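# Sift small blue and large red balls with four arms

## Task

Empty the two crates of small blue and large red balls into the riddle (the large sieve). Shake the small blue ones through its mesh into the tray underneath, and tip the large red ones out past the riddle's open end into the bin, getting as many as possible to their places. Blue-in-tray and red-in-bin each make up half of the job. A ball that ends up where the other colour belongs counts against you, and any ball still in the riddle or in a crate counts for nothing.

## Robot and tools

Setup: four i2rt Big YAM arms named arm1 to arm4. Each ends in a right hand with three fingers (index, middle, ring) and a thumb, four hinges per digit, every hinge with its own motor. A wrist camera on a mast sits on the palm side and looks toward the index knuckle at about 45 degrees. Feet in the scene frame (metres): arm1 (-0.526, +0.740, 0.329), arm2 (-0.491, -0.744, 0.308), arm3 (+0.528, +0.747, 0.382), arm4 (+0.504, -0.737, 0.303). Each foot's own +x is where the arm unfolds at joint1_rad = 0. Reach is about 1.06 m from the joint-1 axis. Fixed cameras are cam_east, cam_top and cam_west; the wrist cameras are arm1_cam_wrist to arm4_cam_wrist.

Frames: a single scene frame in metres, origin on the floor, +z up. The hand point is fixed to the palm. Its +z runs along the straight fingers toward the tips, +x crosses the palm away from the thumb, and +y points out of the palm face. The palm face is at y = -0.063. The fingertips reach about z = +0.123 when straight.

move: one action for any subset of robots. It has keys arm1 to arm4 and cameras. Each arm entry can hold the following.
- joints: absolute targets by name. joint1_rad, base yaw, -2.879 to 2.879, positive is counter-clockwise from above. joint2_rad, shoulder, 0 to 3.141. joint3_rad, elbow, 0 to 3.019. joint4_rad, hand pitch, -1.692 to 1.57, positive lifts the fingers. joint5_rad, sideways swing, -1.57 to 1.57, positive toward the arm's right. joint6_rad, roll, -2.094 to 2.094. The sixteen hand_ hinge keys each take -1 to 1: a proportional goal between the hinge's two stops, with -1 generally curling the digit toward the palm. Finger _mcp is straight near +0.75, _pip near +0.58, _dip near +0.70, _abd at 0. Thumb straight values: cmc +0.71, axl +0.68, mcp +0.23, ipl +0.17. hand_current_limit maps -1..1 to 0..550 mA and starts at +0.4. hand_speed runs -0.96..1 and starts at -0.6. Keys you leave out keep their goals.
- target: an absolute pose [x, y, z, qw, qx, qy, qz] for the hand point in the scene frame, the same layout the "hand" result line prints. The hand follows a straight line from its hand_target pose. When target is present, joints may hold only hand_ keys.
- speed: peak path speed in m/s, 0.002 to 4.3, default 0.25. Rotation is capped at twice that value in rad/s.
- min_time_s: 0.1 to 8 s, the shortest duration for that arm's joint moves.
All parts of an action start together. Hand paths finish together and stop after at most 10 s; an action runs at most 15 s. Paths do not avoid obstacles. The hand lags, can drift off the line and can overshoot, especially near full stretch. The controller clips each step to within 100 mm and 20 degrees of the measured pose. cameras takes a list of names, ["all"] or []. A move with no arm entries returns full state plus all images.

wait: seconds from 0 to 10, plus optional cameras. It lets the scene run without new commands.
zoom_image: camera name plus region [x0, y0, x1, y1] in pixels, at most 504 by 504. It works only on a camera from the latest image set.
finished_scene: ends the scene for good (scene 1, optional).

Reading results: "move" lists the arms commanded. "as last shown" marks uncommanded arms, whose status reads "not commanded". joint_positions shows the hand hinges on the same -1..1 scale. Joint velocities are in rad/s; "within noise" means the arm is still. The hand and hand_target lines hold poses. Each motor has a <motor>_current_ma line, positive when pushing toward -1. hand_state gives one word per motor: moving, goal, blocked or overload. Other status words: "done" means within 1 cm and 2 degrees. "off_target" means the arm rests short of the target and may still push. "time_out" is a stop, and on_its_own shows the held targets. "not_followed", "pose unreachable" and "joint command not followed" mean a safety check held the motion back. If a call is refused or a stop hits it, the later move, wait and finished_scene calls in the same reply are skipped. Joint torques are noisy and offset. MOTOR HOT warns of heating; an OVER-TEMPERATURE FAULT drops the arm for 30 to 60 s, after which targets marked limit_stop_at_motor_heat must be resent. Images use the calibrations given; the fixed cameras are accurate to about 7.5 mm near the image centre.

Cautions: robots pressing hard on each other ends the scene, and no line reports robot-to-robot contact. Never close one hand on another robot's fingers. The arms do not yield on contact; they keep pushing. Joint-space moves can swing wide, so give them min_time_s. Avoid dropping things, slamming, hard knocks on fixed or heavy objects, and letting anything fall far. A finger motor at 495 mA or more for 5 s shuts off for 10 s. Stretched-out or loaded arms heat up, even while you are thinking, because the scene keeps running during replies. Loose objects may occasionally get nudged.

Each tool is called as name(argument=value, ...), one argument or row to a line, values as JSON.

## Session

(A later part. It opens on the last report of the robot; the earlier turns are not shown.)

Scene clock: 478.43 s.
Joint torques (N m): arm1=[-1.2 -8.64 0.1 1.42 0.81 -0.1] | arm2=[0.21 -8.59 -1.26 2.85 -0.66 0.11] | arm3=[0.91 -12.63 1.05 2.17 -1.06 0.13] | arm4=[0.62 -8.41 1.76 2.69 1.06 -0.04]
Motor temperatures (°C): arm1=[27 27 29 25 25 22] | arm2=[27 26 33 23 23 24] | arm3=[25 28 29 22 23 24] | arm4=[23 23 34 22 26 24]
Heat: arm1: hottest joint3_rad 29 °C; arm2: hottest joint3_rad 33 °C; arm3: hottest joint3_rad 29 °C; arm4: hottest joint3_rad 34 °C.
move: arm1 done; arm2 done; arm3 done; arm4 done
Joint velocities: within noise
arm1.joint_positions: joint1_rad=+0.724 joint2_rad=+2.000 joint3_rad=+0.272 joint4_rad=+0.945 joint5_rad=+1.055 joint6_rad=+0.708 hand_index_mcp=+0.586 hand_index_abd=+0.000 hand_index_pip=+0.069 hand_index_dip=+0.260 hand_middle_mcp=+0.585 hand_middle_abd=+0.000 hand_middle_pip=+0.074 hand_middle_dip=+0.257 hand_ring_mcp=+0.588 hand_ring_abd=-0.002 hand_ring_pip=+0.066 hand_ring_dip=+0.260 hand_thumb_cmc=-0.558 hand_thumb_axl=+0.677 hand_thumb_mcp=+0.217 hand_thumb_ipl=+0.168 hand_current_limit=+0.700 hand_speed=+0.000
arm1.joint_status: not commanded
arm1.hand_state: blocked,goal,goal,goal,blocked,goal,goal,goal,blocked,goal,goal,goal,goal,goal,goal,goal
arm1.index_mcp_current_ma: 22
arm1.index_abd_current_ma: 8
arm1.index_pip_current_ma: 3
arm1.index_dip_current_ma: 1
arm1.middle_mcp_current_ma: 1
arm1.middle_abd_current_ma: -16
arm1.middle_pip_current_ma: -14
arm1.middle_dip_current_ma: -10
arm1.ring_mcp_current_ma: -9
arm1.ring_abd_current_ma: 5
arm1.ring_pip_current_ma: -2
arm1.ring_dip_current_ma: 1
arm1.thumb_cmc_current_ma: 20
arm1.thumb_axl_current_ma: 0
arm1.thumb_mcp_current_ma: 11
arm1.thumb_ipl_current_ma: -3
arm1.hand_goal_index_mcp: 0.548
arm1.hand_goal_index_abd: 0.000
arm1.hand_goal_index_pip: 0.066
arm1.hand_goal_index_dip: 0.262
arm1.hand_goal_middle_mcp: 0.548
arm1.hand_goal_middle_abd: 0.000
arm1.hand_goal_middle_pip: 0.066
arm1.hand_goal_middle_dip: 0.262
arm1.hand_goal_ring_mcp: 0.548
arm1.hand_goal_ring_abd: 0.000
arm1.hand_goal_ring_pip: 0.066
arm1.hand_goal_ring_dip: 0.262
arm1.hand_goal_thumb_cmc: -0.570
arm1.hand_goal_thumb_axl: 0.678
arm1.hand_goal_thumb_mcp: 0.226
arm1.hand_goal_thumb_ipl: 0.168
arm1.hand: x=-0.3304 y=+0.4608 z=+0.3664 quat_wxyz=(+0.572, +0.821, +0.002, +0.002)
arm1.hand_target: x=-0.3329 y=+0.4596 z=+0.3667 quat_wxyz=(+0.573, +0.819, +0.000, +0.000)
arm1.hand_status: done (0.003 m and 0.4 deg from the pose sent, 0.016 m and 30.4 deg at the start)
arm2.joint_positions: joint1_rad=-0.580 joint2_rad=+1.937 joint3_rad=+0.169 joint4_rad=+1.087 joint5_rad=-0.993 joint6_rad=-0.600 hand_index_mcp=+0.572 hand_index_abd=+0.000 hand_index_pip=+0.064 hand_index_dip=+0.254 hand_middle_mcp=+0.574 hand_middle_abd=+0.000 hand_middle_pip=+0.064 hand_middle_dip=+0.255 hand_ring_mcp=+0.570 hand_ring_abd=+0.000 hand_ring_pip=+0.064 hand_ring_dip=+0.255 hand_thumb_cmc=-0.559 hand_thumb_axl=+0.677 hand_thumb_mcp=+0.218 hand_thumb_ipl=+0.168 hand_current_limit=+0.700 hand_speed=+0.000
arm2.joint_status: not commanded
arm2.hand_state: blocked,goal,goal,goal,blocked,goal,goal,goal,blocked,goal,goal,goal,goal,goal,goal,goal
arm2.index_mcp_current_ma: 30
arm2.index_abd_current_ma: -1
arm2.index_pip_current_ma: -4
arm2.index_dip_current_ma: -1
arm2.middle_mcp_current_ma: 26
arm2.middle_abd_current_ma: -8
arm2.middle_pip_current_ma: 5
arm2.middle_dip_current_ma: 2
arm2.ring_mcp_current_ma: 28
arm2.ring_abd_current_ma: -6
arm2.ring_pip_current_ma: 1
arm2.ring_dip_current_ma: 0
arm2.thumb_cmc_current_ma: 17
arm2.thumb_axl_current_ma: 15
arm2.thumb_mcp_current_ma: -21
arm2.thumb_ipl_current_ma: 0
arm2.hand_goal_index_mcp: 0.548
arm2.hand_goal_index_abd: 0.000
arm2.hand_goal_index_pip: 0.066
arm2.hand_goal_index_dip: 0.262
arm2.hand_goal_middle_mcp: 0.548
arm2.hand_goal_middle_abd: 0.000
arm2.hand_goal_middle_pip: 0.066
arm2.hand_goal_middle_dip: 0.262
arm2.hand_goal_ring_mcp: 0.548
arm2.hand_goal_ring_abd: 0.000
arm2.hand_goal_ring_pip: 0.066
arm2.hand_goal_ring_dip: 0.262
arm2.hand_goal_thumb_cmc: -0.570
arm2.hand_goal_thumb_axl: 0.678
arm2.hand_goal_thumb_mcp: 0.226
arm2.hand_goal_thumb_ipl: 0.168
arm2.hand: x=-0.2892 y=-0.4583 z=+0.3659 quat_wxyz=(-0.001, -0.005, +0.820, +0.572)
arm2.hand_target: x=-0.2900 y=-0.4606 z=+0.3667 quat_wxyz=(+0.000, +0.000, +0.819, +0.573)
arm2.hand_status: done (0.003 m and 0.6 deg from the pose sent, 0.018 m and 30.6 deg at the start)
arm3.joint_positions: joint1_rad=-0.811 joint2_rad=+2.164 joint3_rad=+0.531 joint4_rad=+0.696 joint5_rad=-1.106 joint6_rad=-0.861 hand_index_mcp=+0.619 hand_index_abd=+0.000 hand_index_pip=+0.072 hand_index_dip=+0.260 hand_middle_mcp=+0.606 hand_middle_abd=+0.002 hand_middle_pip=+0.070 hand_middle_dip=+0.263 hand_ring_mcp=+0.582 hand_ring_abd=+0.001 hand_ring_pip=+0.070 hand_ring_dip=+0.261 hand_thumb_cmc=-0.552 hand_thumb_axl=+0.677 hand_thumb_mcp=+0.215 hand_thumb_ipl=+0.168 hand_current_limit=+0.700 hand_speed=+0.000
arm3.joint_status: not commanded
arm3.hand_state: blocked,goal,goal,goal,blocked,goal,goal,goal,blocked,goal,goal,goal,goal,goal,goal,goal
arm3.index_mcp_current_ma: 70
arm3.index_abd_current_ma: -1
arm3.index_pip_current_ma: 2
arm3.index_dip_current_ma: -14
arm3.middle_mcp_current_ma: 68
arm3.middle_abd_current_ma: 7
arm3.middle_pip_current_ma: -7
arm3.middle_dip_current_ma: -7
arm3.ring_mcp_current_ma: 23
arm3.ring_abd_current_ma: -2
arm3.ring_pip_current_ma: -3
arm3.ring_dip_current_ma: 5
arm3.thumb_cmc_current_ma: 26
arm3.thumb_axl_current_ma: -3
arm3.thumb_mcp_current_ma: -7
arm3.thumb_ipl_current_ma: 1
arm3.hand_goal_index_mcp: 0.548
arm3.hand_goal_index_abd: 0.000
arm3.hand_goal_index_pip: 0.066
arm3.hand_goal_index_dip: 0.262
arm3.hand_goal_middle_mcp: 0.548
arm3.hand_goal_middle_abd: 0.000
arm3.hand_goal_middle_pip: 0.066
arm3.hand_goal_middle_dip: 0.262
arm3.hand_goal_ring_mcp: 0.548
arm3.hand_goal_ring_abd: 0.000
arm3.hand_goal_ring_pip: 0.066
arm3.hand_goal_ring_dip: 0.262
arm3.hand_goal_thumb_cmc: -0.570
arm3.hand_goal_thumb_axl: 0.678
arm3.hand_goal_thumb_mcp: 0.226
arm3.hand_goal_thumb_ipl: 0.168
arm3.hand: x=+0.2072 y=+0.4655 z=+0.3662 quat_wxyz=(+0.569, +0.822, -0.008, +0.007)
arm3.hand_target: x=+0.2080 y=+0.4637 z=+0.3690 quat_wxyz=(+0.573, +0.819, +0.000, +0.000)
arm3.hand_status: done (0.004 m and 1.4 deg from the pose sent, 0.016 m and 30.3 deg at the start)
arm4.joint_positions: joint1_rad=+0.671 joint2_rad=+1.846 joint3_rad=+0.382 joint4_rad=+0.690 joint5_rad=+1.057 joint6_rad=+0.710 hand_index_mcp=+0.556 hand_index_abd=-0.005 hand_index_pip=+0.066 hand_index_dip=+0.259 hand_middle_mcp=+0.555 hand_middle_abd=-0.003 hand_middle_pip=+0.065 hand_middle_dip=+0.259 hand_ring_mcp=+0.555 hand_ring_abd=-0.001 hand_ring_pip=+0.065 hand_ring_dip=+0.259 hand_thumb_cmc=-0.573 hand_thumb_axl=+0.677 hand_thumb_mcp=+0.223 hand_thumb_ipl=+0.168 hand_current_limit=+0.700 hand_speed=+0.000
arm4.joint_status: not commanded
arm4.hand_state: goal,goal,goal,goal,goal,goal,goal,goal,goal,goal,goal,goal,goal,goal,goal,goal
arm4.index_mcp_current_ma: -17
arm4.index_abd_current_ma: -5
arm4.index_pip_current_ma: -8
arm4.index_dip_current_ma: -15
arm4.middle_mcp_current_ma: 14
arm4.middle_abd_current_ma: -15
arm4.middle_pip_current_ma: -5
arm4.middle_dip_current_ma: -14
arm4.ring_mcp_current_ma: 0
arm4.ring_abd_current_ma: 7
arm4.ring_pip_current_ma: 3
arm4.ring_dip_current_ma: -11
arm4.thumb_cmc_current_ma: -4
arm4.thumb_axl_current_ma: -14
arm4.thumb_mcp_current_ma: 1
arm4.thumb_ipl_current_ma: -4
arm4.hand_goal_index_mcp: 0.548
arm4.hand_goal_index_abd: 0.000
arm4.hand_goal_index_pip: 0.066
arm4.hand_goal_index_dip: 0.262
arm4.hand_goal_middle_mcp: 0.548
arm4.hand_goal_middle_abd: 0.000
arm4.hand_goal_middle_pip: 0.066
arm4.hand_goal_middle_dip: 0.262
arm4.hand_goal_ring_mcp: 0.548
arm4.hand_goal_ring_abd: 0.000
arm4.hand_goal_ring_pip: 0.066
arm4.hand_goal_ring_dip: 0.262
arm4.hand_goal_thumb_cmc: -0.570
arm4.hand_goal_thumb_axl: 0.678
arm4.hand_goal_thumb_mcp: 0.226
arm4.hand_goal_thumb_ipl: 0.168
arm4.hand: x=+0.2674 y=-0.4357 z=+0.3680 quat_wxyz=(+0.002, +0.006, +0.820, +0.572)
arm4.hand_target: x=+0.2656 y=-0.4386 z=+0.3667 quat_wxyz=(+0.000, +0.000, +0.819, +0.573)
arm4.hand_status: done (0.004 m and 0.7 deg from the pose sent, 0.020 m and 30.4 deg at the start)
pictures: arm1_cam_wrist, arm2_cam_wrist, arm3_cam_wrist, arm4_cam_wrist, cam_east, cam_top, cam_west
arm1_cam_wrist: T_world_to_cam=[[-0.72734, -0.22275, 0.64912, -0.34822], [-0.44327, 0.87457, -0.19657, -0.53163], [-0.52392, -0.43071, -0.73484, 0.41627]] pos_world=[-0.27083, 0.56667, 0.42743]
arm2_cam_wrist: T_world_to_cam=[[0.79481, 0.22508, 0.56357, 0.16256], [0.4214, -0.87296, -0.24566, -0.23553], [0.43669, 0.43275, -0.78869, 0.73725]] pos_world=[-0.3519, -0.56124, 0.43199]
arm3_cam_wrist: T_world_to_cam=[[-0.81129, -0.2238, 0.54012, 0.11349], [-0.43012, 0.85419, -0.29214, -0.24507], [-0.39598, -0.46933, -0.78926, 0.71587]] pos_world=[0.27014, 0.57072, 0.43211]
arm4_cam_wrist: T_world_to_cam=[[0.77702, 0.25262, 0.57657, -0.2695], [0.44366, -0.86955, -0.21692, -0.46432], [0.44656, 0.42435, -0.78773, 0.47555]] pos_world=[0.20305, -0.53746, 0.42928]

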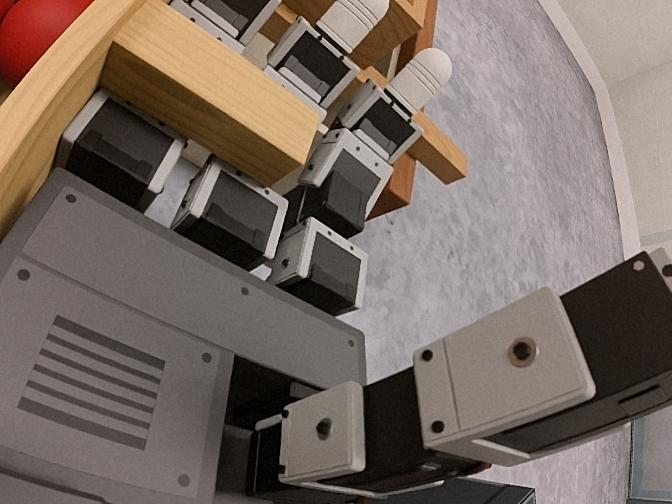

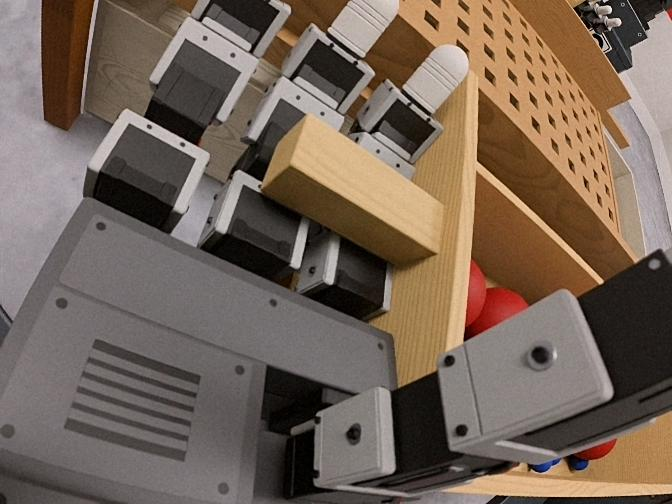

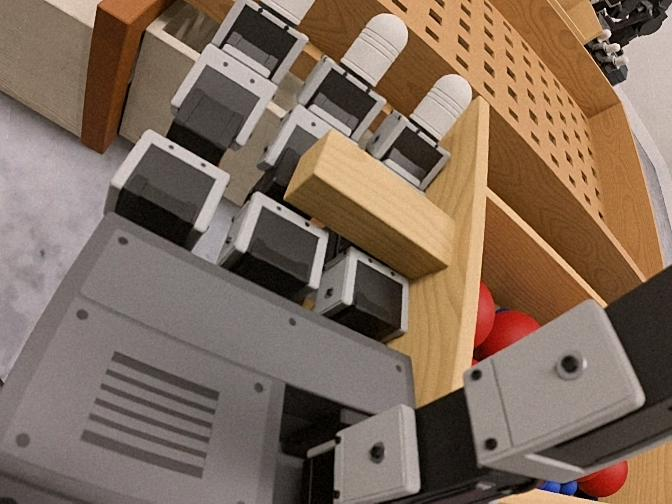

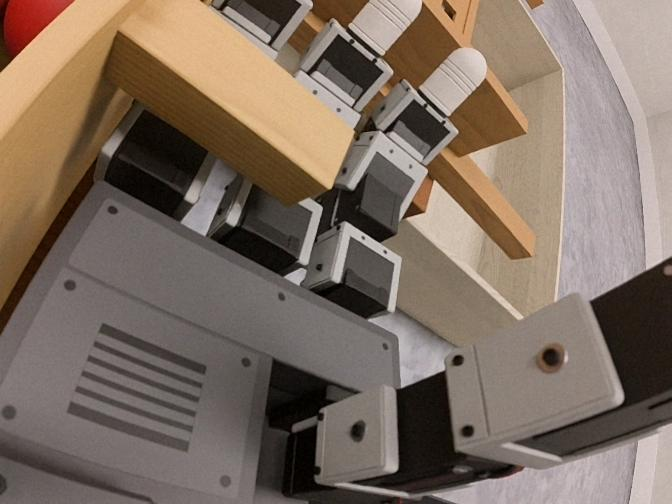

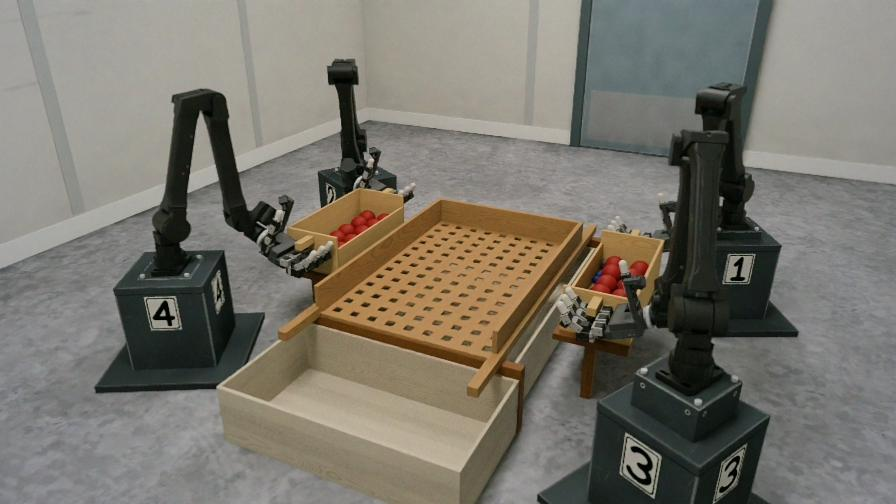

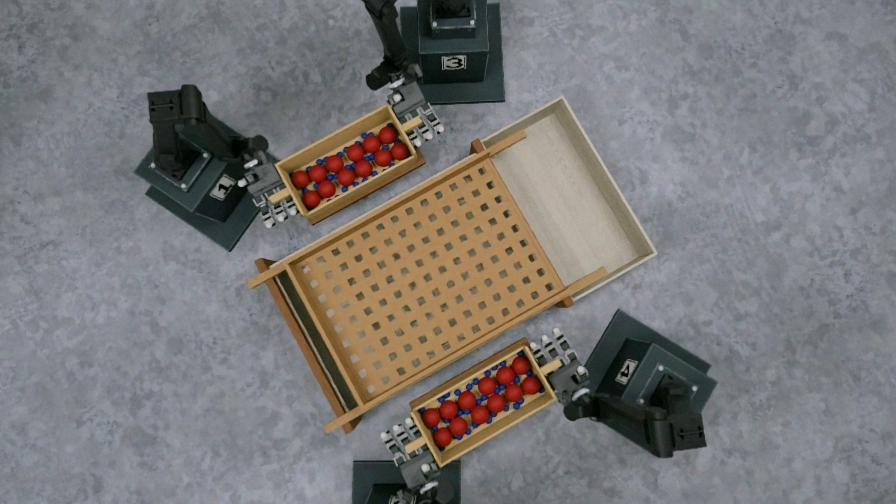

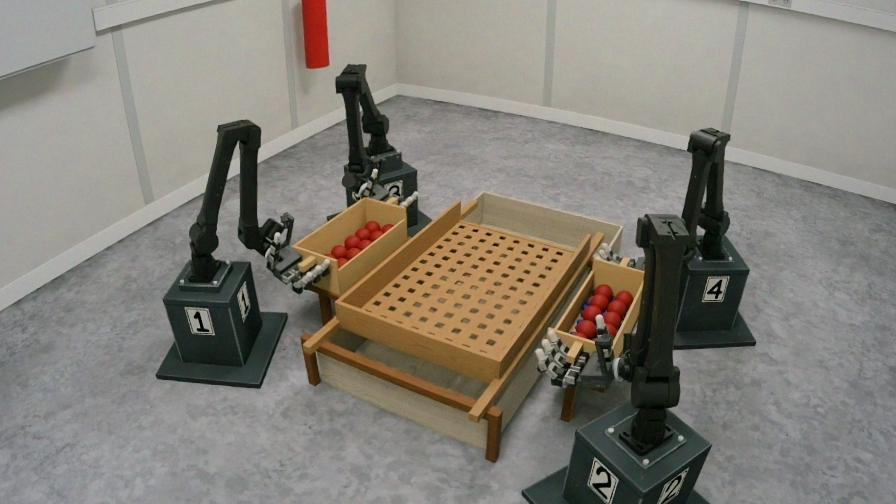

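move(
  arm1={"joints": {"hand_speed": -0.6, "hand_middle_mcp": 0.43, "hand_middle_pip": -0.80, "hand_middle_dip": -0.50, "hand_ring_mcp": 0.43, "hand_ring_pip": -0.80, "hand_ring_dip": -0.50}},
  arm2={"joints": {"hand_speed": -0.6, "hand_middle_mcp": 0.43, "hand_middle_pip": -0.80, "hand_middle_dip": -0.50, "hand_index_mcp": 0.43, "hand_index_pip": -0.80, "hand_index_dip": -0.50}},
  arm3={"joints": {"hand_speed": -0.6, "hand_middle_mcp": 0.43, "hand_middle_pip": -0.80, "hand_middle_dip": -0.50, "hand_index_mcp": 0.43, "hand_index_pip": -0.80, "hand_index_dip": -0.50}},
  arm4={"joints": {"hand_speed": -0.6, "hand_middle_mcp": 0.43, "hand_middle_pip": -0.80, "hand_middle_dip": -0.50, "hand_ring_mcp": 0.43, "hand_ring_pip": -0.80, "hand_ring_dip": -0.50}},
  cameras=["arm1_cam_wrist", "arm2_cam_wrist", "arm3_cam_wrist", "arm4_cam_wrist"],
)

Scene clock: 499.87 s.
Joint torques (N m): arm1=[-1.08 -8.82 0.09 1.4 0.8 -0.02] | arm2=[0.56 -8.53 -1.14 2.76 -0.62 0.09] | arm3=[0.67 -12.75 1.03 2.14 -1.09 0.09] | arm4=[0.5 -8.23 1.36 1.76 -0.04 -0.19]
Motor temperatures (°C): arm1=[27 27 28 25 26 22] | arm2=[27 26 31 23 23 24] | arm3=[25 29 28 23 24 24] | arm4=[23 23 33 22 27 24]
Heat: arm1: hottest joint3_rad 28 °C; arm2: hottest joint3_rad 31 °C; arm3: hottest joint2_rad 29 °C; arm4: hottest joint3_rad 33 °C.
move: arm1 off_target; arm2 off_target; arm3 off_target; arm4 off_target
Joint velocities: within noise
arm1.joint_positions: joint1_rad=+0.722 joint2_rad=+2.002 joint3_rad=+0.272 joint4_rad=+0.946 joint5_rad=+1.055 joint6_rad=+0.701 hand_index_mcp=+0.586 hand_index_abd=+0.000 hand_index_pip=+0.069 hand_index_dip=+0.260 hand_middle_mcp=+0.521 hand_middle_abd=-0.005 hand_middle_pip=-0.570 hand_middle_dip=-0.410 hand_ring_mcp=+0.538 hand_ring_abd=-0.002 hand_ring_pip=-0.589 hand_ring_dip=-0.398 hand_thumb_cmc=-0.558 hand_thumb_axl=+0.677 hand_thumb_mcp=+0.217 hand_thumb_ipl=+0.168 hand_current_limit=+0.700 hand_speed=-0.600
arm1.joint_status: hand_middle_mcp off_target (ended at +0.521, target +0.430); hand_middle_pip off_target (ended at -0.570, target -0.800); hand_middle_dip off_target (ended at -0.410, target -0.500); hand_ring_mcp off_target (ended at +0.538, target +0.430); hand_ring_pip off_target (ended at -0.589, target -0.800); hand_ring_dip off_target (ended at -0.398, target -0.500); the others done
arm1.hand_state: blocked,goal,goal,goal,blocked,goal,blocked,blocked,blocked,goal,blocked,blocked,goal,goal,goal,goal
arm1.index_mcp_current_ma: -10
arm1.index_abd_current_ma: 10
arm1.index_pip_current_ma: 4
arm1.index_dip_current_ma: 16
arm1.middle_mcp_current_ma: 36
arm1.middle_abd_current_ma: -13
arm1.middle_pip_current_ma: 97
arm1.middle_dip_current_ma: 23
arm1.ring_mcp_current_ma: 16
arm1.ring_abd_current_ma: -8
arm1.ring_pip_current_ma: 96
arm1.ring_dip_current_ma: 30
arm1.thumb_cmc_current_ma: 3
arm1.thumb_axl_current_ma: -8
arm1.thumb_mcp_current_ma: 11
arm1.thumb_ipl_current_ma: 10
arm1.hand_goal_index_mcp: 0.548
arm1.hand_goal_index_abd: 0.000
arm1.hand_goal_index_pip: 0.066
arm1.hand_goal_index_dip: 0.262
arm1.hand_goal_middle_mcp: 0.430
arm1.hand_goal_middle_abd: 0.000
arm1.hand_goal_middle_pip: -0.800
arm1.hand_goal_middle_dip: -0.500
arm1.hand_goal_ring_mcp: 0.430
arm1.hand_goal_ring_abd: 0.000
arm1.hand_goal_ring_pip: -0.800
arm1.hand_goal_ring_dip: -0.500
arm1.hand_goal_thumb_cmc: -0.570
arm1.hand_goal_thumb_axl: 0.678
arm1.hand_goal_thumb_mcp: 0.226
arm1.hand_goal_thumb_ipl: 0.168
arm1.hand: x=-0.3307 y=+0.4603 z=+0.3660 quat_wxyz=(+0.571, +0.821, +0.005, -0.002)
arm1.hand_target: x=-0.3329 y=+0.4596 z=+0.3667 quat_wxyz=(+0.573, +0.819, +0.000, +0.000)
arm1.hand_status: not commanded
arm2.joint_positions: joint1_rad=-0.580 joint2_rad=+1.937 joint3_rad=+0.168 joint4_rad=+1.090 joint5_rad=-0.994 joint6_rad=-0.596 hand_index_mcp=+0.499 hand_index_abd=-0.009 hand_index_pip=-0.613 hand_index_dip=-0.423 hand_middle_mcp=+0.505 hand_middle_abd=-0.005 hand_middle_pip=-0.601 hand_middle_dip=-0.432 hand_ring_mcp=+0.571 hand_ring_abd=-0.005 hand_ring_pip=+0.065 hand_ring_dip=+0.255 hand_thumb_cmc=-0.559 hand_thumb_axl=+0.677 hand_thumb_mcp=+0.218 hand_thumb_ipl=+0.168 hand_current_limit=+0.700 hand_speed=-0.600
arm2.joint_status: hand_index_mcp off_target (ended at +0.499, target +0.430); hand_index_pip off_target (ended at -0.613, target -0.800); hand_index_dip off_target (ended at -0.423, target -0.500); hand_middle_mcp off_target (ended at +0.505, target +0.430); hand_middle_pip off_target (ended at -0.601, target -0.800); hand_middle_dip off_target (ended at -0.432, target -0.500); the others done
arm2.hand_state: blocked,goal,blocked,blocked,blocked,goal,blocked,blocked,blocked,goal,goal,goal,goal,goal,goal,goal
arm2.index_mcp_current_ma: 100
arm2.index_abd_current_ma: -11
arm2.index_pip_current_ma: 272
arm2.index_dip_current_ma: 116
arm2.middle_mcp_current_ma: 112
arm2.middle_abd_current_ma: -11
arm2.middle_pip_current_ma: 302
arm2.middle_dip_current_ma: 99
arm2.ring_mcp_current_ma: 29
arm2.ring_abd_current_ma: -9
arm2.ring_pip_current_ma: 0
arm2.ring_dip_current_ma: -7
arm2.thumb_cmc_current_ma: 13
arm2.thumb_axl_current_ma: 7
arm2.thumb_mcp_current_ma: -17
arm2.thumb_ipl_current_ma: 0
arm2.hand_goal_index_mcp: 0.430
arm2.hand_goal_index_abd: 0.000
arm2.hand_goal_index_pip: -0.800
arm2.hand_goal_index_dip: -0.500
arm2.hand_goal_middle_mcp: 0.430
arm2.hand_goal_middle_abd: 0.000
arm2.hand_goal_middle_pip: -0.800
arm2.hand_goal_middle_dip: -0.500
arm2.hand_goal_ring_mcp: 0.548
arm2.hand_goal_ring_abd: 0.000
arm2.hand_goal_ring_pip: 0.066
arm2.hand_goal_ring_dip: 0.262
arm2.hand_goal_thumb_cmc: -0.570
arm2.hand_goal_thumb_axl: 0.678
arm2.hand_goal_thumb_mcp: 0.226
arm2.hand_goal_thumb_ipl: 0.168
arm2.hand: x=-0.2892 y=-0.4584 z=+0.3663 quat_wxyz=(-0.002, -0.004, +0.820, +0.573)
arm2.hand_target: x=-0.2899 y=-0.4606 z=+0.3668 quat_wxyz=(+0.000, +0.000, +0.819, +0.573)
arm2.hand_status: not commanded
arm3.joint_positions: joint1_rad=-0.811 joint2_rad=+2.165 joint3_rad=+0.531 joint4_rad=+0.696 joint5_rad=-1.105 joint6_rad=-0.855 hand_index_mcp=+0.595 hand_index_abd=-0.002 hand_index_pip=-0.555 hand_index_dip=-0.385 hand_middle_mcp=+0.588 hand_middle_abd=+0.002 hand_middle_pip=-0.542 hand_middle_dip=-0.364 hand_ring_mcp=+0.583 hand_ring_abd=+0.001 hand_ring_pip=+0.070 hand_ring_dip=+0.261 hand_thumb_cmc=-0.552 hand_thumb_axl=+0.677 hand_thumb_mcp=+0.215 hand_thumb_ipl=+0.168 hand_current_limit=+0.700 hand_speed=-0.600
arm3.joint_status: hand_index_mcp off_target (ended at +0.595, target +0.430); hand_index_pip off_target (ended at -0.555, target -0.800); hand_index_dip off_target (ended at -0.385, target -0.500); hand_middle_mcp off_target (ended at +0.588, target +0.430); hand_middle_pip off_target (ended at -0.542, target -0.800); hand_middle_dip off_target (ended at -0.364, target -0.500); the others done
arm3.hand_state: blocked,goal,blocked,blocked,blocked,goal,blocked,blocked,blocked,goal,goal,goal,goal,goal,goal,goal
arm3.index_mcp_current_ma: 177
arm3.index_abd_current_ma: 0
arm3.index_pip_current_ma: 245
arm3.index_dip_current_ma: 104
arm3.middle_mcp_current_ma: 176
arm3.middle_abd_current_ma: 3
arm3.middle_pip_current_ma: 253
arm3.middle_dip_current_ma: 123
arm3.ring_mcp_current_ma: 29
arm3.ring_abd_current_ma: -7
arm3.ring_pip_current_ma: 6
arm3.ring_dip_current_ma: 4
arm3.thumb_cmc_current_ma: 22
arm3.thumb_axl_current_ma: -4
arm3.thumb_mcp_current_ma: -2
arm3.thumb_ipl_current_ma: 8
arm3.hand_goal_index_mcp: 0.430
arm3.hand_goal_index_abd: 0.000
arm3.hand_goal_index_pip: -0.800
arm3.hand_goal_index_dip: -0.500
arm3.hand_goal_middle_mcp: 0.430
arm3.hand_goal_middle_abd: 0.000
arm3.hand_goal_middle_pip: -0.800
arm3.hand_goal_middle_dip: -0.500
arm3.hand_goal_ring_mcp: 0.548
arm3.hand_goal_ring_abd: 0.000
arm3.hand_goal_ring_pip: 0.066
arm3.hand_goal_ring_dip: 0.262
arm3.hand_goal_thumb_cmc: -0.570
arm3.hand_goal_thumb_axl: 0.678
arm3.hand_goal_thumb_mcp: 0.226
arm3.hand_goal_thumb_ipl: 0.168
arm3.hand: x=+0.2067 y=+0.4656 z=+0.3655 quat_wxyz=(+0.568, +0.823, -0.011, +0.009)
arm3.hand_target: x=+0.2080 y=+0.4637 z=+0.3690 quat_wxyz=(+0.573, +0.819, +0.000, +0.000)
arm3.hand_status: not commanded
arm4.joint_positions: joint1_rad=+0.671 joint2_rad=+1.840 joint3_rad=+0.389 joint4_rad=+0.714 joint5_rad=+1.080 joint6_rad=+0.723 hand_index_mcp=+0.558 hand_index_abd=-0.005 hand_index_pip=+0.066 hand_index_dip=+0.259 hand_middle_mcp=+0.443 hand_middle_abd=-0.004 hand_middle_pip=-0.709 hand_middle_dip=-0.458 hand_ring_mcp=+0.449 hand_ring_abd=+0.001 hand_ring_pip=-0.681 hand_ring_dip=-0.453 hand_thumb_cmc=-0.571 hand_thumb_axl=+0.677 hand_thumb_mcp=+0.223 hand_thumb_ipl=+0.168 hand_current_limit=+0.700 hand_speed=-0.600
arm4.joint_status: hand_middle_pip off_target (ended at -0.709, target -0.800); hand_middle_dip off_target (ended at -0.458, target -0.500); hand_ring_pip off_target (ended at -0.681, target -0.800); hand_ring_dip off_target (ended at -0.453, target -0.500); the others done
arm4.hand_state: goal,goal,goal,goal,goal,goal,blocked,blocked,goal,goal,blocked,blocked,goal,goal,goal,goal
arm4.index_mcp_current_ma: -17
arm4.index_abd_current_ma: -14
arm4.index_pip_current_ma: 2
arm4.index_dip_current_ma: -3
arm4.middle_mcp_current_ma: 7
arm4.middle_abd_current_ma: 2
arm4.middle_pip_current_ma: 192
arm4.middle_dip_current_ma: 54
arm4.ring_mcp_current_ma: 11
arm4.ring_abd_current_ma: 2
arm4.ring_pip_current_ma: 288
arm4.ring_dip_current_ma: 83
arm4.thumb_cmc_current_ma: 2
arm4.thumb_axl_current_ma: -29
arm4.thumb_mcp_current_ma: 12
arm4.thumb_ipl_current_ma: -16
arm4.hand_goal_index_mcp: 0.548
arm4.hand_goal_index_abd: 0.000
arm4.hand_goal_index_pip: 0.066
arm4.hand_goal_index_dip: 0.262
arm4.hand_goal_middle_mcp: 0.430
arm4.hand_goal_middle_abd: 0.000
arm4.hand_goal_middle_pip: -0.800
arm4.hand_goal_middle_dip: -0.500
arm4.hand_goal_ring_mcp: 0.430
arm4.hand_goal_ring_abd: 0.000
arm4.hand_goal_ring_pip: -0.800
arm4.hand_goal_ring_dip: -0.500
arm4.hand_goal_thumb_cmc: -0.570
arm4.hand_goal_thumb_axl: 0.678
arm4.hand_goal_thumb_mcp: 0.226
arm4.hand_goal_thumb_ipl: 0.168
arm4.hand: x=+0.2681 y=-0.4352 z=+0.3759 quat_wxyz=(-0.009, +0.026, +0.811, +0.584)
arm4.hand_target: x=+0.2656 y=-0.4386 z=+0.3667 quat_wxyz=(+0.000, +0.000, +0.819, +0.573)
arm4.hand_status: not commanded
arm1_cam_wrist: T_world_to_cam=[[-0.72149, -0.22323, 0.65545, -0.34847], [-0.44504, 0.87469, -0.19199, -0.53378], [-0.53046, -0.43022, -0.73043, 0.41157]] pos_world=[-0.27065, 0.56617, 0.42655]
arm2_cam_wrist: T_world_to_cam=[[0.79568, 0.22384, 0.56284, 0.16226], [0.4206, -0.87284, -0.24748, -0.23501], [0.43588, 0.43365, -0.78865, 0.73769]] pos_world=[-0.3518, -0.56134, 0.43229]
arm3_cam_wrist: T_world_to_cam=[[-0.81481, -0.22219, 0.53546, 0.11511], [-0.42612, 0.8558, -0.2933, -0.24672], [-0.39309, -0.46715, -0.79199, 0.71454]] pos_world=[0.26954, 0.57052, 0.43191]
arm4_cam_wrist: T_world_to_cam=[[0.80454, 0.21981, 0.55172, -0.287], [0.41593, -0.87165, -0.25926, -0.43996], [0.42392, 0.43807, -0.79271, 0.49515]] pos_world=[0.204, -0.53732, 0.43679]

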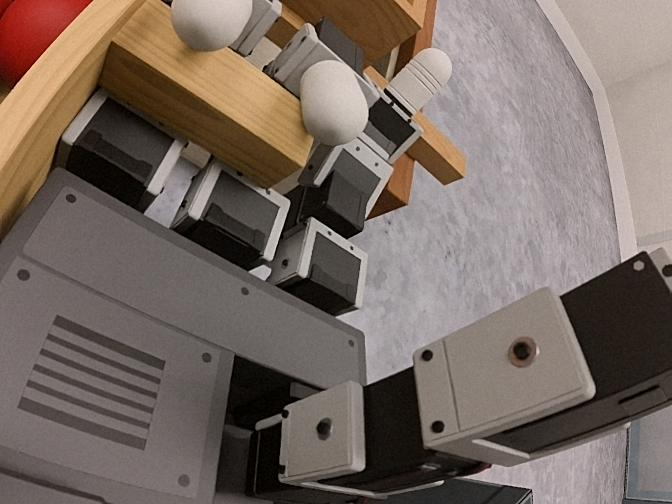

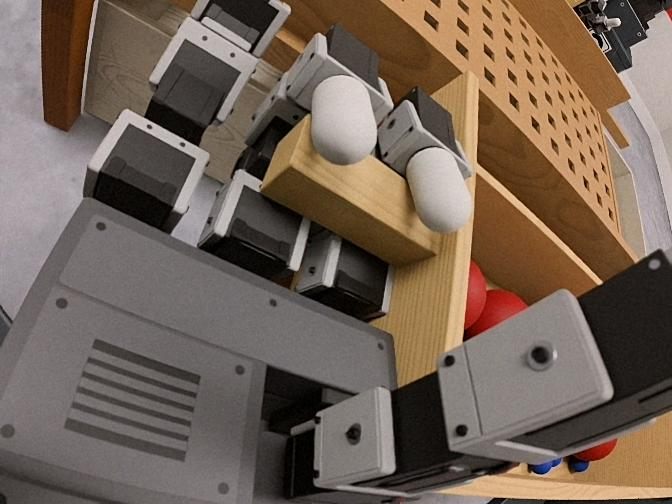

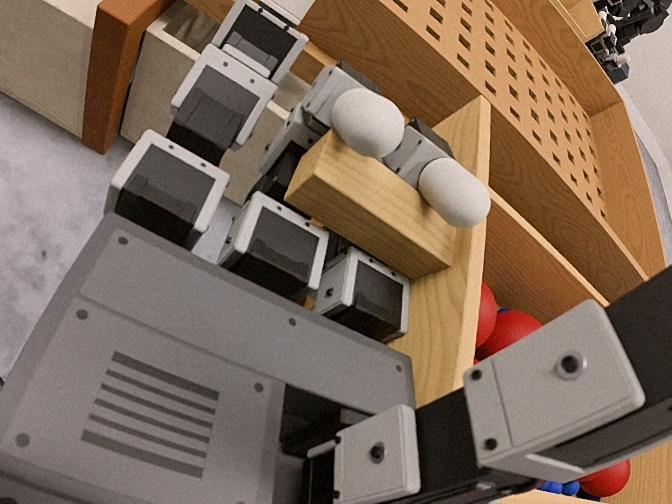

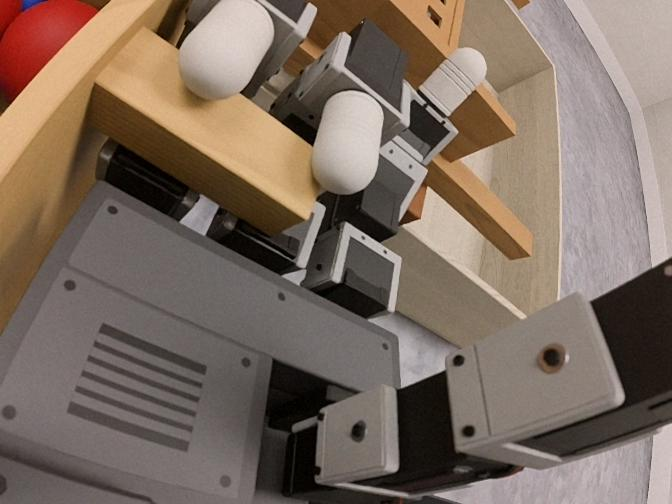

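move(
  arm1={"joints": {"hand_thumb_cmc": -0.786, "hand_thumb_axl": 0.257, "hand_thumb_mcp": -0.45, "hand_thumb_ipl": -0.30}},
  arm2={"joints": {"hand_thumb_cmc": -0.60, "hand_thumb_mcp": -0.45, "hand_thumb_ipl": -0.30}},
  arm3={"joints": {"hand_thumb_cmc": -0.60, "hand_thumb_mcp": -0.45, "hand_thumb_ipl": -0.30}},
  arm4={"joints": {"hand_thumb_cmc": -0.786, "hand_thumb_axl": 0.257, "hand_thumb_mcp": -0.45, "hand_thumb_ipl": -0.30}},
  cameras=["arm1_cam_wrist", "arm2_cam_wrist", "arm3_cam_wrist", "arm4_cam_wrist", "cam_east", "cam_top"],
)

Scene clock: 511.80 s.
Joint torques (N m): arm1=[-0.97 -8.94 0.13 1.44 0.8 0.01] | arm2=[0.15 -8.41 -1.2 2.77 -0.62 0.08] | arm3=[0.79 -12.81 1.06 2.13 -1.11 0.09] | arm4=[1.14 -8.7 1.43 1.72 -0.03 -0.19]
Motor temperatures (°C): arm1=[27 27 27 26 26 22] | arm2=[27 26 30 23 23 24] | arm3=[25 30 28 23 24 24] | arm4=[23 23 32 22 26 24]
Heat: arm1: hottest joint1_rad 27 °C; arm2: hottest joint3_rad 30 °C; arm3: hottest joint2_rad 30 °C; arm4: hottest joint3_rad 32 °C.
move: arm1 off_target; arm2 off_target; arm3 off_target; arm4 off_target
Joint velocities: within noise
arm1.joint_positions: joint1_rad=+0.722 joint2_rad=+2.002 joint3_rad=+0.272 joint4_rad=+0.946 joint5_rad=+1.055 joint6_rad=+0.701 hand_index_mcp=+0.587 hand_index_abd=+0.000 hand_index_pip=+0.069 hand_index_dip=+0.260 hand_middle_mcp=+0.521 hand_middle_abd=-0.005 hand_middle_pip=-0.570 hand_middle_dip=-0.410 hand_ring_mcp=+0.538 hand_ring_abd=-0.002 hand_ring_pip=-0.589 hand_ring_dip=-0.398 hand_thumb_cmc=-0.774 hand_thumb_axl=+0.253 hand_thumb_mcp=-0.377 hand_thumb_ipl=-0.290 hand_current_limit=+0.700 hand_speed=-0.600
arm1.joint_status: hand_thumb_mcp off_target (ended at -0.377, target -0.450); the others done
arm1.hand_state: blocked,goal,goal,goal,blocked,goal,blocked,blocked,blocked,goal,blocked,blocked,goal,goal,blocked,goal
arm1.index_mcp_current_ma: -3
arm1.index_abd_current_ma: 0
arm1.index_pip_current_ma: -5
arm1.index_dip_current_ma: -5
arm1.middle_mcp_current_ma: 33
arm1.middle_abd_current_ma: -5
arm1.middle_pip_current_ma: 104
arm1.middle_dip_current_ma: 20
arm1.ring_mcp_current_ma: 33
arm1.ring_abd_current_ma: -17
arm1.ring_pip_current_ma: 87
arm1.ring_dip_current_ma: 28
arm1.thumb_cmc_current_ma: -5
arm1.thumb_axl_current_ma: -2
arm1.thumb_mcp_current_ma: 42
arm1.thumb_ipl_current_ma: -4
arm1.hand_goal_index_mcp: 0.548
arm1.hand_goal_index_abd: 0.000
arm1.hand_goal_index_pip: 0.066
arm1.hand_goal_index_dip: 0.262
arm1.hand_goal_middle_mcp: 0.430
arm1.hand_goal_middle_abd: 0.000
arm1.hand_goal_middle_pip: -0.800
arm1.hand_goal_middle_dip: -0.500
arm1.hand_goal_ring_mcp: 0.430
arm1.hand_goal_ring_abd: 0.000
arm1.hand_goal_ring_pip: -0.800
arm1.hand_goal_ring_dip: -0.500
arm1.hand_goal_thumb_cmc: -0.786
arm1.hand_goal_thumb_axl: 0.258
arm1.hand_goal_thumb_mcp: -0.450
arm1.hand_goal_thumb_ipl: -0.300
arm1.hand: x=-0.3307 y=+0.4603 z=+0.3660 quat_wxyz=(+0.571, +0.821, +0.005, -0.002)
arm1.hand_target: x=-0.3329 y=+0.4597 z=+0.3667 quat_wxyz=(+0.573, +0.819, +0.000, +0.000)
arm1.hand_status: not commanded
arm2.joint_positions: joint1_rad=-0.580 joint2_rad=+1.937 joint3_rad=+0.168 joint4_rad=+1.091 joint5_rad=-0.994 joint6_rad=-0.596 hand_index_mcp=+0.499 hand_index_abd=-0.009 hand_index_pip=-0.614 hand_index_dip=-0.424 hand_middle_mcp=+0.505 hand_middle_abd=-0.005 hand_middle_pip=-0.601 hand_middle_dip=-0.432 hand_ring_mcp=+0.571 hand_ring_abd=-0.005 hand_ring_pip=+0.065 hand_ring_dip=+0.255 hand_thumb_cmc=-0.606 hand_thumb_axl=+0.675 hand_thumb_mcp=-0.286 hand_thumb_ipl=-0.268 hand_current_limit=+0.700 hand_speed=-0.600
arm2.joint_status: hand_thumb_mcp off_target (ended at -0.286, target -0.450); hand_thumb_ipl off_target (ended at -0.268, target -0.300); the others done
arm2.hand_state: blocked,goal,blocked,blocked,blocked,goal,blocked,blocked,blocked,goal,goal,goal,goal,goal,blocked,blocked
arm2.index_mcp_current_ma: 101
arm2.index_abd_current_ma: -7
arm2.index_pip_current_ma: 264
arm2.index_dip_current_ma: 114
arm2.middle_mcp_current_ma: 111
arm2.middle_abd_current_ma: -11
arm2.middle_pip_current_ma: 300
arm2.middle_dip_current_ma: 104
arm2.ring_mcp_current_ma: 32
arm2.ring_abd_current_ma: -4
arm2.ring_pip_current_ma: -2
arm2.ring_dip_current_ma: -3
arm2.thumb_cmc_current_ma: -4
arm2.thumb_axl_current_ma: 7
arm2.thumb_mcp_current_ma: 301
arm2.thumb_ipl_current_ma: 61
arm2.hand_goal_index_mcp: 0.430
arm2.hand_goal_index_abd: 0.000
arm2.hand_goal_index_pip: -0.800
arm2.hand_goal_index_dip: -0.500
arm2.hand_goal_middle_mcp: 0.430
arm2.hand_goal_middle_abd: 0.000
arm2.hand_goal_middle_pip: -0.800
arm2.hand_goal_middle_dip: -0.500
arm2.hand_goal_ring_mcp: 0.548
arm2.hand_goal_ring_abd: 0.000
arm2.hand_goal_ring_pip: 0.066
arm2.hand_goal_ring_dip: 0.262
arm2.hand_goal_thumb_cmc: -0.600
arm2.hand_goal_thumb_axl: 0.678
arm2.hand_goal_thumb_mcp: -0.450
arm2.hand_goal_thumb_ipl: -0.300
arm2.hand: x=-0.2891 y=-0.4584 z=+0.3663 quat_wxyz=(-0.001, -0.004, +0.820, +0.573)
arm2.hand_target: x=-0.2900 y=-0.4606 z=+0.3668 quat_wxyz=(+0.000, +0.000, +0.819, +0.573)
arm2.hand_status: not commanded
arm3.joint_positions: joint1_rad=-0.811 joint2_rad=+2.165 joint3_rad=+0.531 joint4_rad=+0.697 joint5_rad=-1.105 joint6_rad=-0.855 hand_index_mcp=+0.595 hand_index_abd=-0.001 hand_index_pip=-0.555 hand_index_dip=-0.386 hand_middle_mcp=+0.588 hand_middle_abd=+0.002 hand_middle_pip=-0.542 hand_middle_dip=-0.364 hand_ring_mcp=+0.583 hand_ring_abd=+0.001 hand_ring_pip=+0.070 hand_ring_dip=+0.261 hand_thumb_cmc=-0.593 hand_thumb_axl=+0.680 hand_thumb_mcp=-0.259 hand_thumb_ipl=-0.267 hand_current_limit=+0.700 hand_speed=-0.600
arm3.joint_status: hand_thumb_mcp off_target (ended at -0.259, target -0.450); hand_thumb_ipl off_target (ended at -0.267, target -0.300); the others done
arm3.hand_state: blocked,goal,blocked,blocked,blocked,goal,blocked,blocked,blocked,goal,goal,goal,goal,goal,blocked,blocked
arm3.index_mcp_current_ma: 173
arm3.index_abd_current_ma: -1
arm3.index_pip_current_ma: 247
arm3.index_dip_current_ma: 100
arm3.middle_mcp_current_ma: 170
arm3.middle_abd_current_ma: 2
arm3.middle_pip_current_ma: 256
arm3.middle_dip_current_ma: 119
arm3.ring_mcp_current_ma: 29
arm3.ring_abd_current_ma: -3
arm3.ring_pip_current_ma: -10
arm3.ring_dip_current_ma: 5
arm3.thumb_cmc_current_ma: 15
arm3.thumb_axl_current_ma: 2
arm3.thumb_mcp_current_ma: 259
arm3.thumb_ipl_current_ma: 40
arm3.hand_goal_index_mcp: 0.430
arm3.hand_goal_index_abd: 0.000
arm3.hand_goal_index_pip: -0.800
arm3.hand_goal_index_dip: -0.500
arm3.hand_goal_middle_mcp: 0.430
arm3.hand_goal_middle_abd: 0.000
arm3.hand_goal_middle_pip: -0.800
arm3.hand_goal_middle_dip: -0.500
arm3.hand_goal_ring_mcp: 0.548
arm3.hand_goal_ring_abd: 0.000
arm3.hand_goal_ring_pip: 0.066
arm3.hand_goal_ring_dip: 0.262
arm3.hand_goal_thumb_cmc: -0.600
arm3.hand_goal_thumb_axl: 0.678
arm3.hand_goal_thumb_mcp: -0.450
arm3.hand_goal_thumb_ipl: -0.300
arm3.hand: x=+0.2067 y=+0.4656 z=+0.3655 quat_wxyz=(+0.568, +0.823, -0.011, +0.008)
arm3.hand_target: x=+0.2080 y=+0.4637 z=+0.3690 quat_wxyz=(+0.573, +0.819, +0.000, +0.000)
arm3.hand_status: not commanded
arm4.joint_positions: joint1_rad=+0.671 joint2_rad=+1.840 joint3_rad=+0.389 joint4_rad=+0.714 joint5_rad=+1.080 joint6_rad=+0.725 hand_index_mcp=+0.558 hand_index_abd=-0.005 hand_index_pip=+0.066 hand_index_dip=+0.259 hand_middle_mcp=+0.443 hand_middle_abd=-0.002 hand_middle_pip=-0.709 hand_middle_dip=-0.458 hand_ring_mcp=+0.449 hand_ring_abd=+0.002 hand_ring_pip=-0.682 hand_ring_dip=-0.454 hand_thumb_cmc=-0.753 hand_thumb_axl=+0.259 hand_thumb_mcp=-0.360 hand_thumb_ipl=-0.278 hand_current_limit=+0.700 hand_speed=-0.600
arm4.joint_status: hand_thumb_cmc off_target (ended at -0.753, target -0.786); hand_thumb_mcp off_target (ended at -0.360, target -0.450); hand_thumb_ipl off_target (ended at -0.278, target -0.300); the others done
arm4.hand_state: goal,goal,goal,goal,goal,goal,blocked,blocked,goal,goal,blocked,blocked,blocked,goal,blocked,blocked
arm4.index_mcp_current_ma: -4
arm4.index_abd_current_ma: -18
arm4.index_pip_current_ma: 0
arm4.index_dip_current_ma: -4
arm4.middle_mcp_current_ma: 6
arm4.middle_abd_current_ma: -2
arm4.middle_pip_current_ma: 191
arm4.middle_dip_current_ma: 50
arm4.ring_mcp_current_ma: 4
arm4.ring_abd_current_ma: 10
arm4.ring_pip_current_ma: 278
arm4.ring_dip_current_ma: 62
arm4.thumb_cmc_current_ma: 44
arm4.thumb_axl_current_ma: -4
arm4.thumb_mcp_current_ma: 281
arm4.thumb_ipl_current_ma: 24
arm4.hand_goal_index_mcp: 0.548
arm4.hand_goal_index_abd: 0.000
arm4.hand_goal_index_pip: 0.066
arm4.hand_goal_index_dip: 0.262
arm4.hand_goal_middle_mcp: 0.430
arm4.hand_goal_middle_abd: 0.000
arm4.hand_goal_middle_pip: -0.800
arm4.hand_goal_middle_dip: -0.500
arm4.hand_goal_ring_mcp: 0.430
arm4.hand_goal_ring_abd: 0.000
arm4.hand_goal_ring_pip: -0.800
arm4.hand_goal_ring_dip: -0.500
arm4.hand_goal_thumb_cmc: -0.786
arm4.hand_goal_thumb_axl: 0.258
arm4.hand_goal_thumb_mcp: -0.450
arm4.hand_goal_thumb_ipl: -0.300
arm4.hand: x=+0.2682 y=-0.4352 z=+0.3759 quat_wxyz=(-0.009, +0.027, +0.811, +0.584)
arm4.hand_target: x=+0.2656 y=-0.4386 z=+0.3668 quat_wxyz=(+0.000, +0.000, +0.819, +0.573)
arm4.hand_status: not commanded
arm1_cam_wrist: T_world_to_cam=[[-0.72149, -0.22323, 0.65545, -0.34847], [-0.44504, 0.87469, -0.19199, -0.53378], [-0.53046, -0.43022, -0.73043, 0.41157]] pos_world=[-0.27065, 0.56617, 0.42655]
arm2_cam_wrist: T_world_to_cam=[[0.79547, 0.22377, 0.56316, 0.16201], [0.42069, -0.87281, -0.24743, -0.23499], [0.43617, 0.43374, -0.78844, 0.73775]] pos_world=[-0.3518, -0.56134, 0.43229]
arm3_cam_wrist: T_world_to_cam=[[-0.81461, -0.2221, 0.53579, 0.11482], [-0.42621, 0.85577, -0.29326, -0.24666], [-0.39338, -0.46725, -0.79179, 0.71467]] pos_world=[0.26954, 0.57052, 0.43201]
arm4_cam_wrist: T_world_to_cam=[[0.80588, 0.21923, 0.54999, -0.28713], [0.41475, -0.87195, -0.26016, -0.43959], [0.42253, 0.43777, -0.79361, 0.49562]] pos_world=[0.20429, -0.53732, 0.43689]

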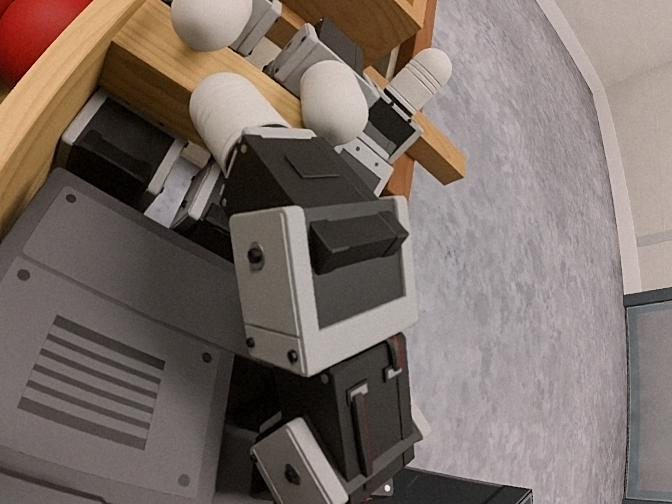

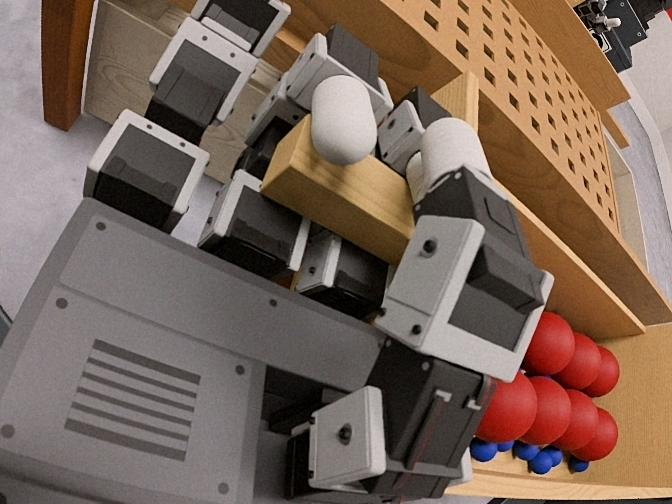

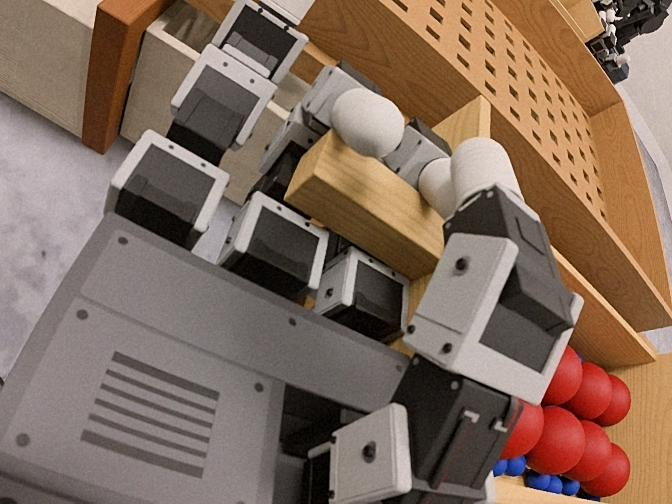

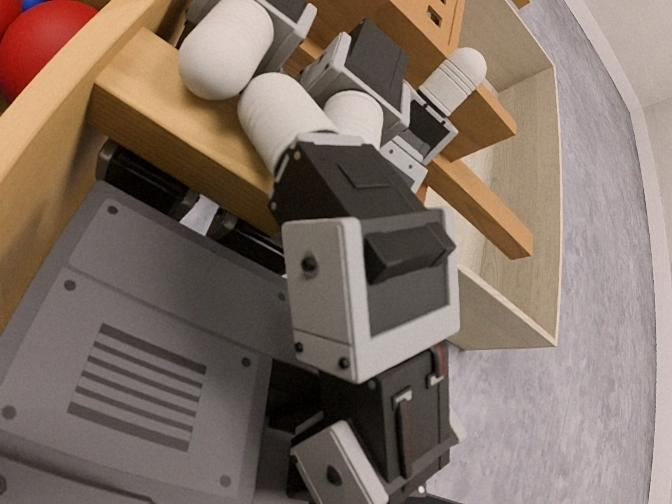

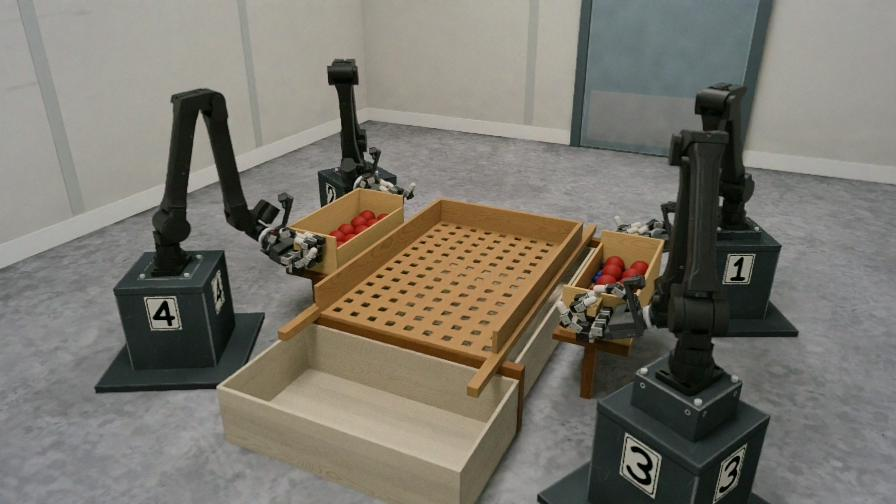

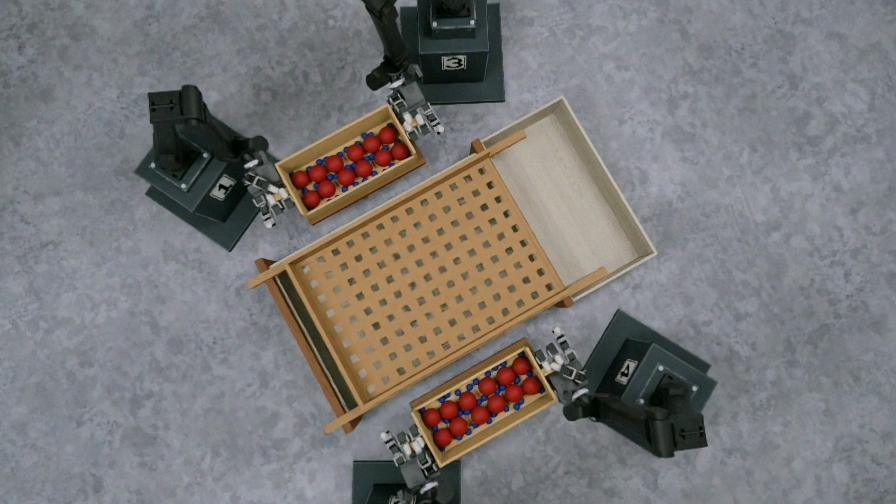

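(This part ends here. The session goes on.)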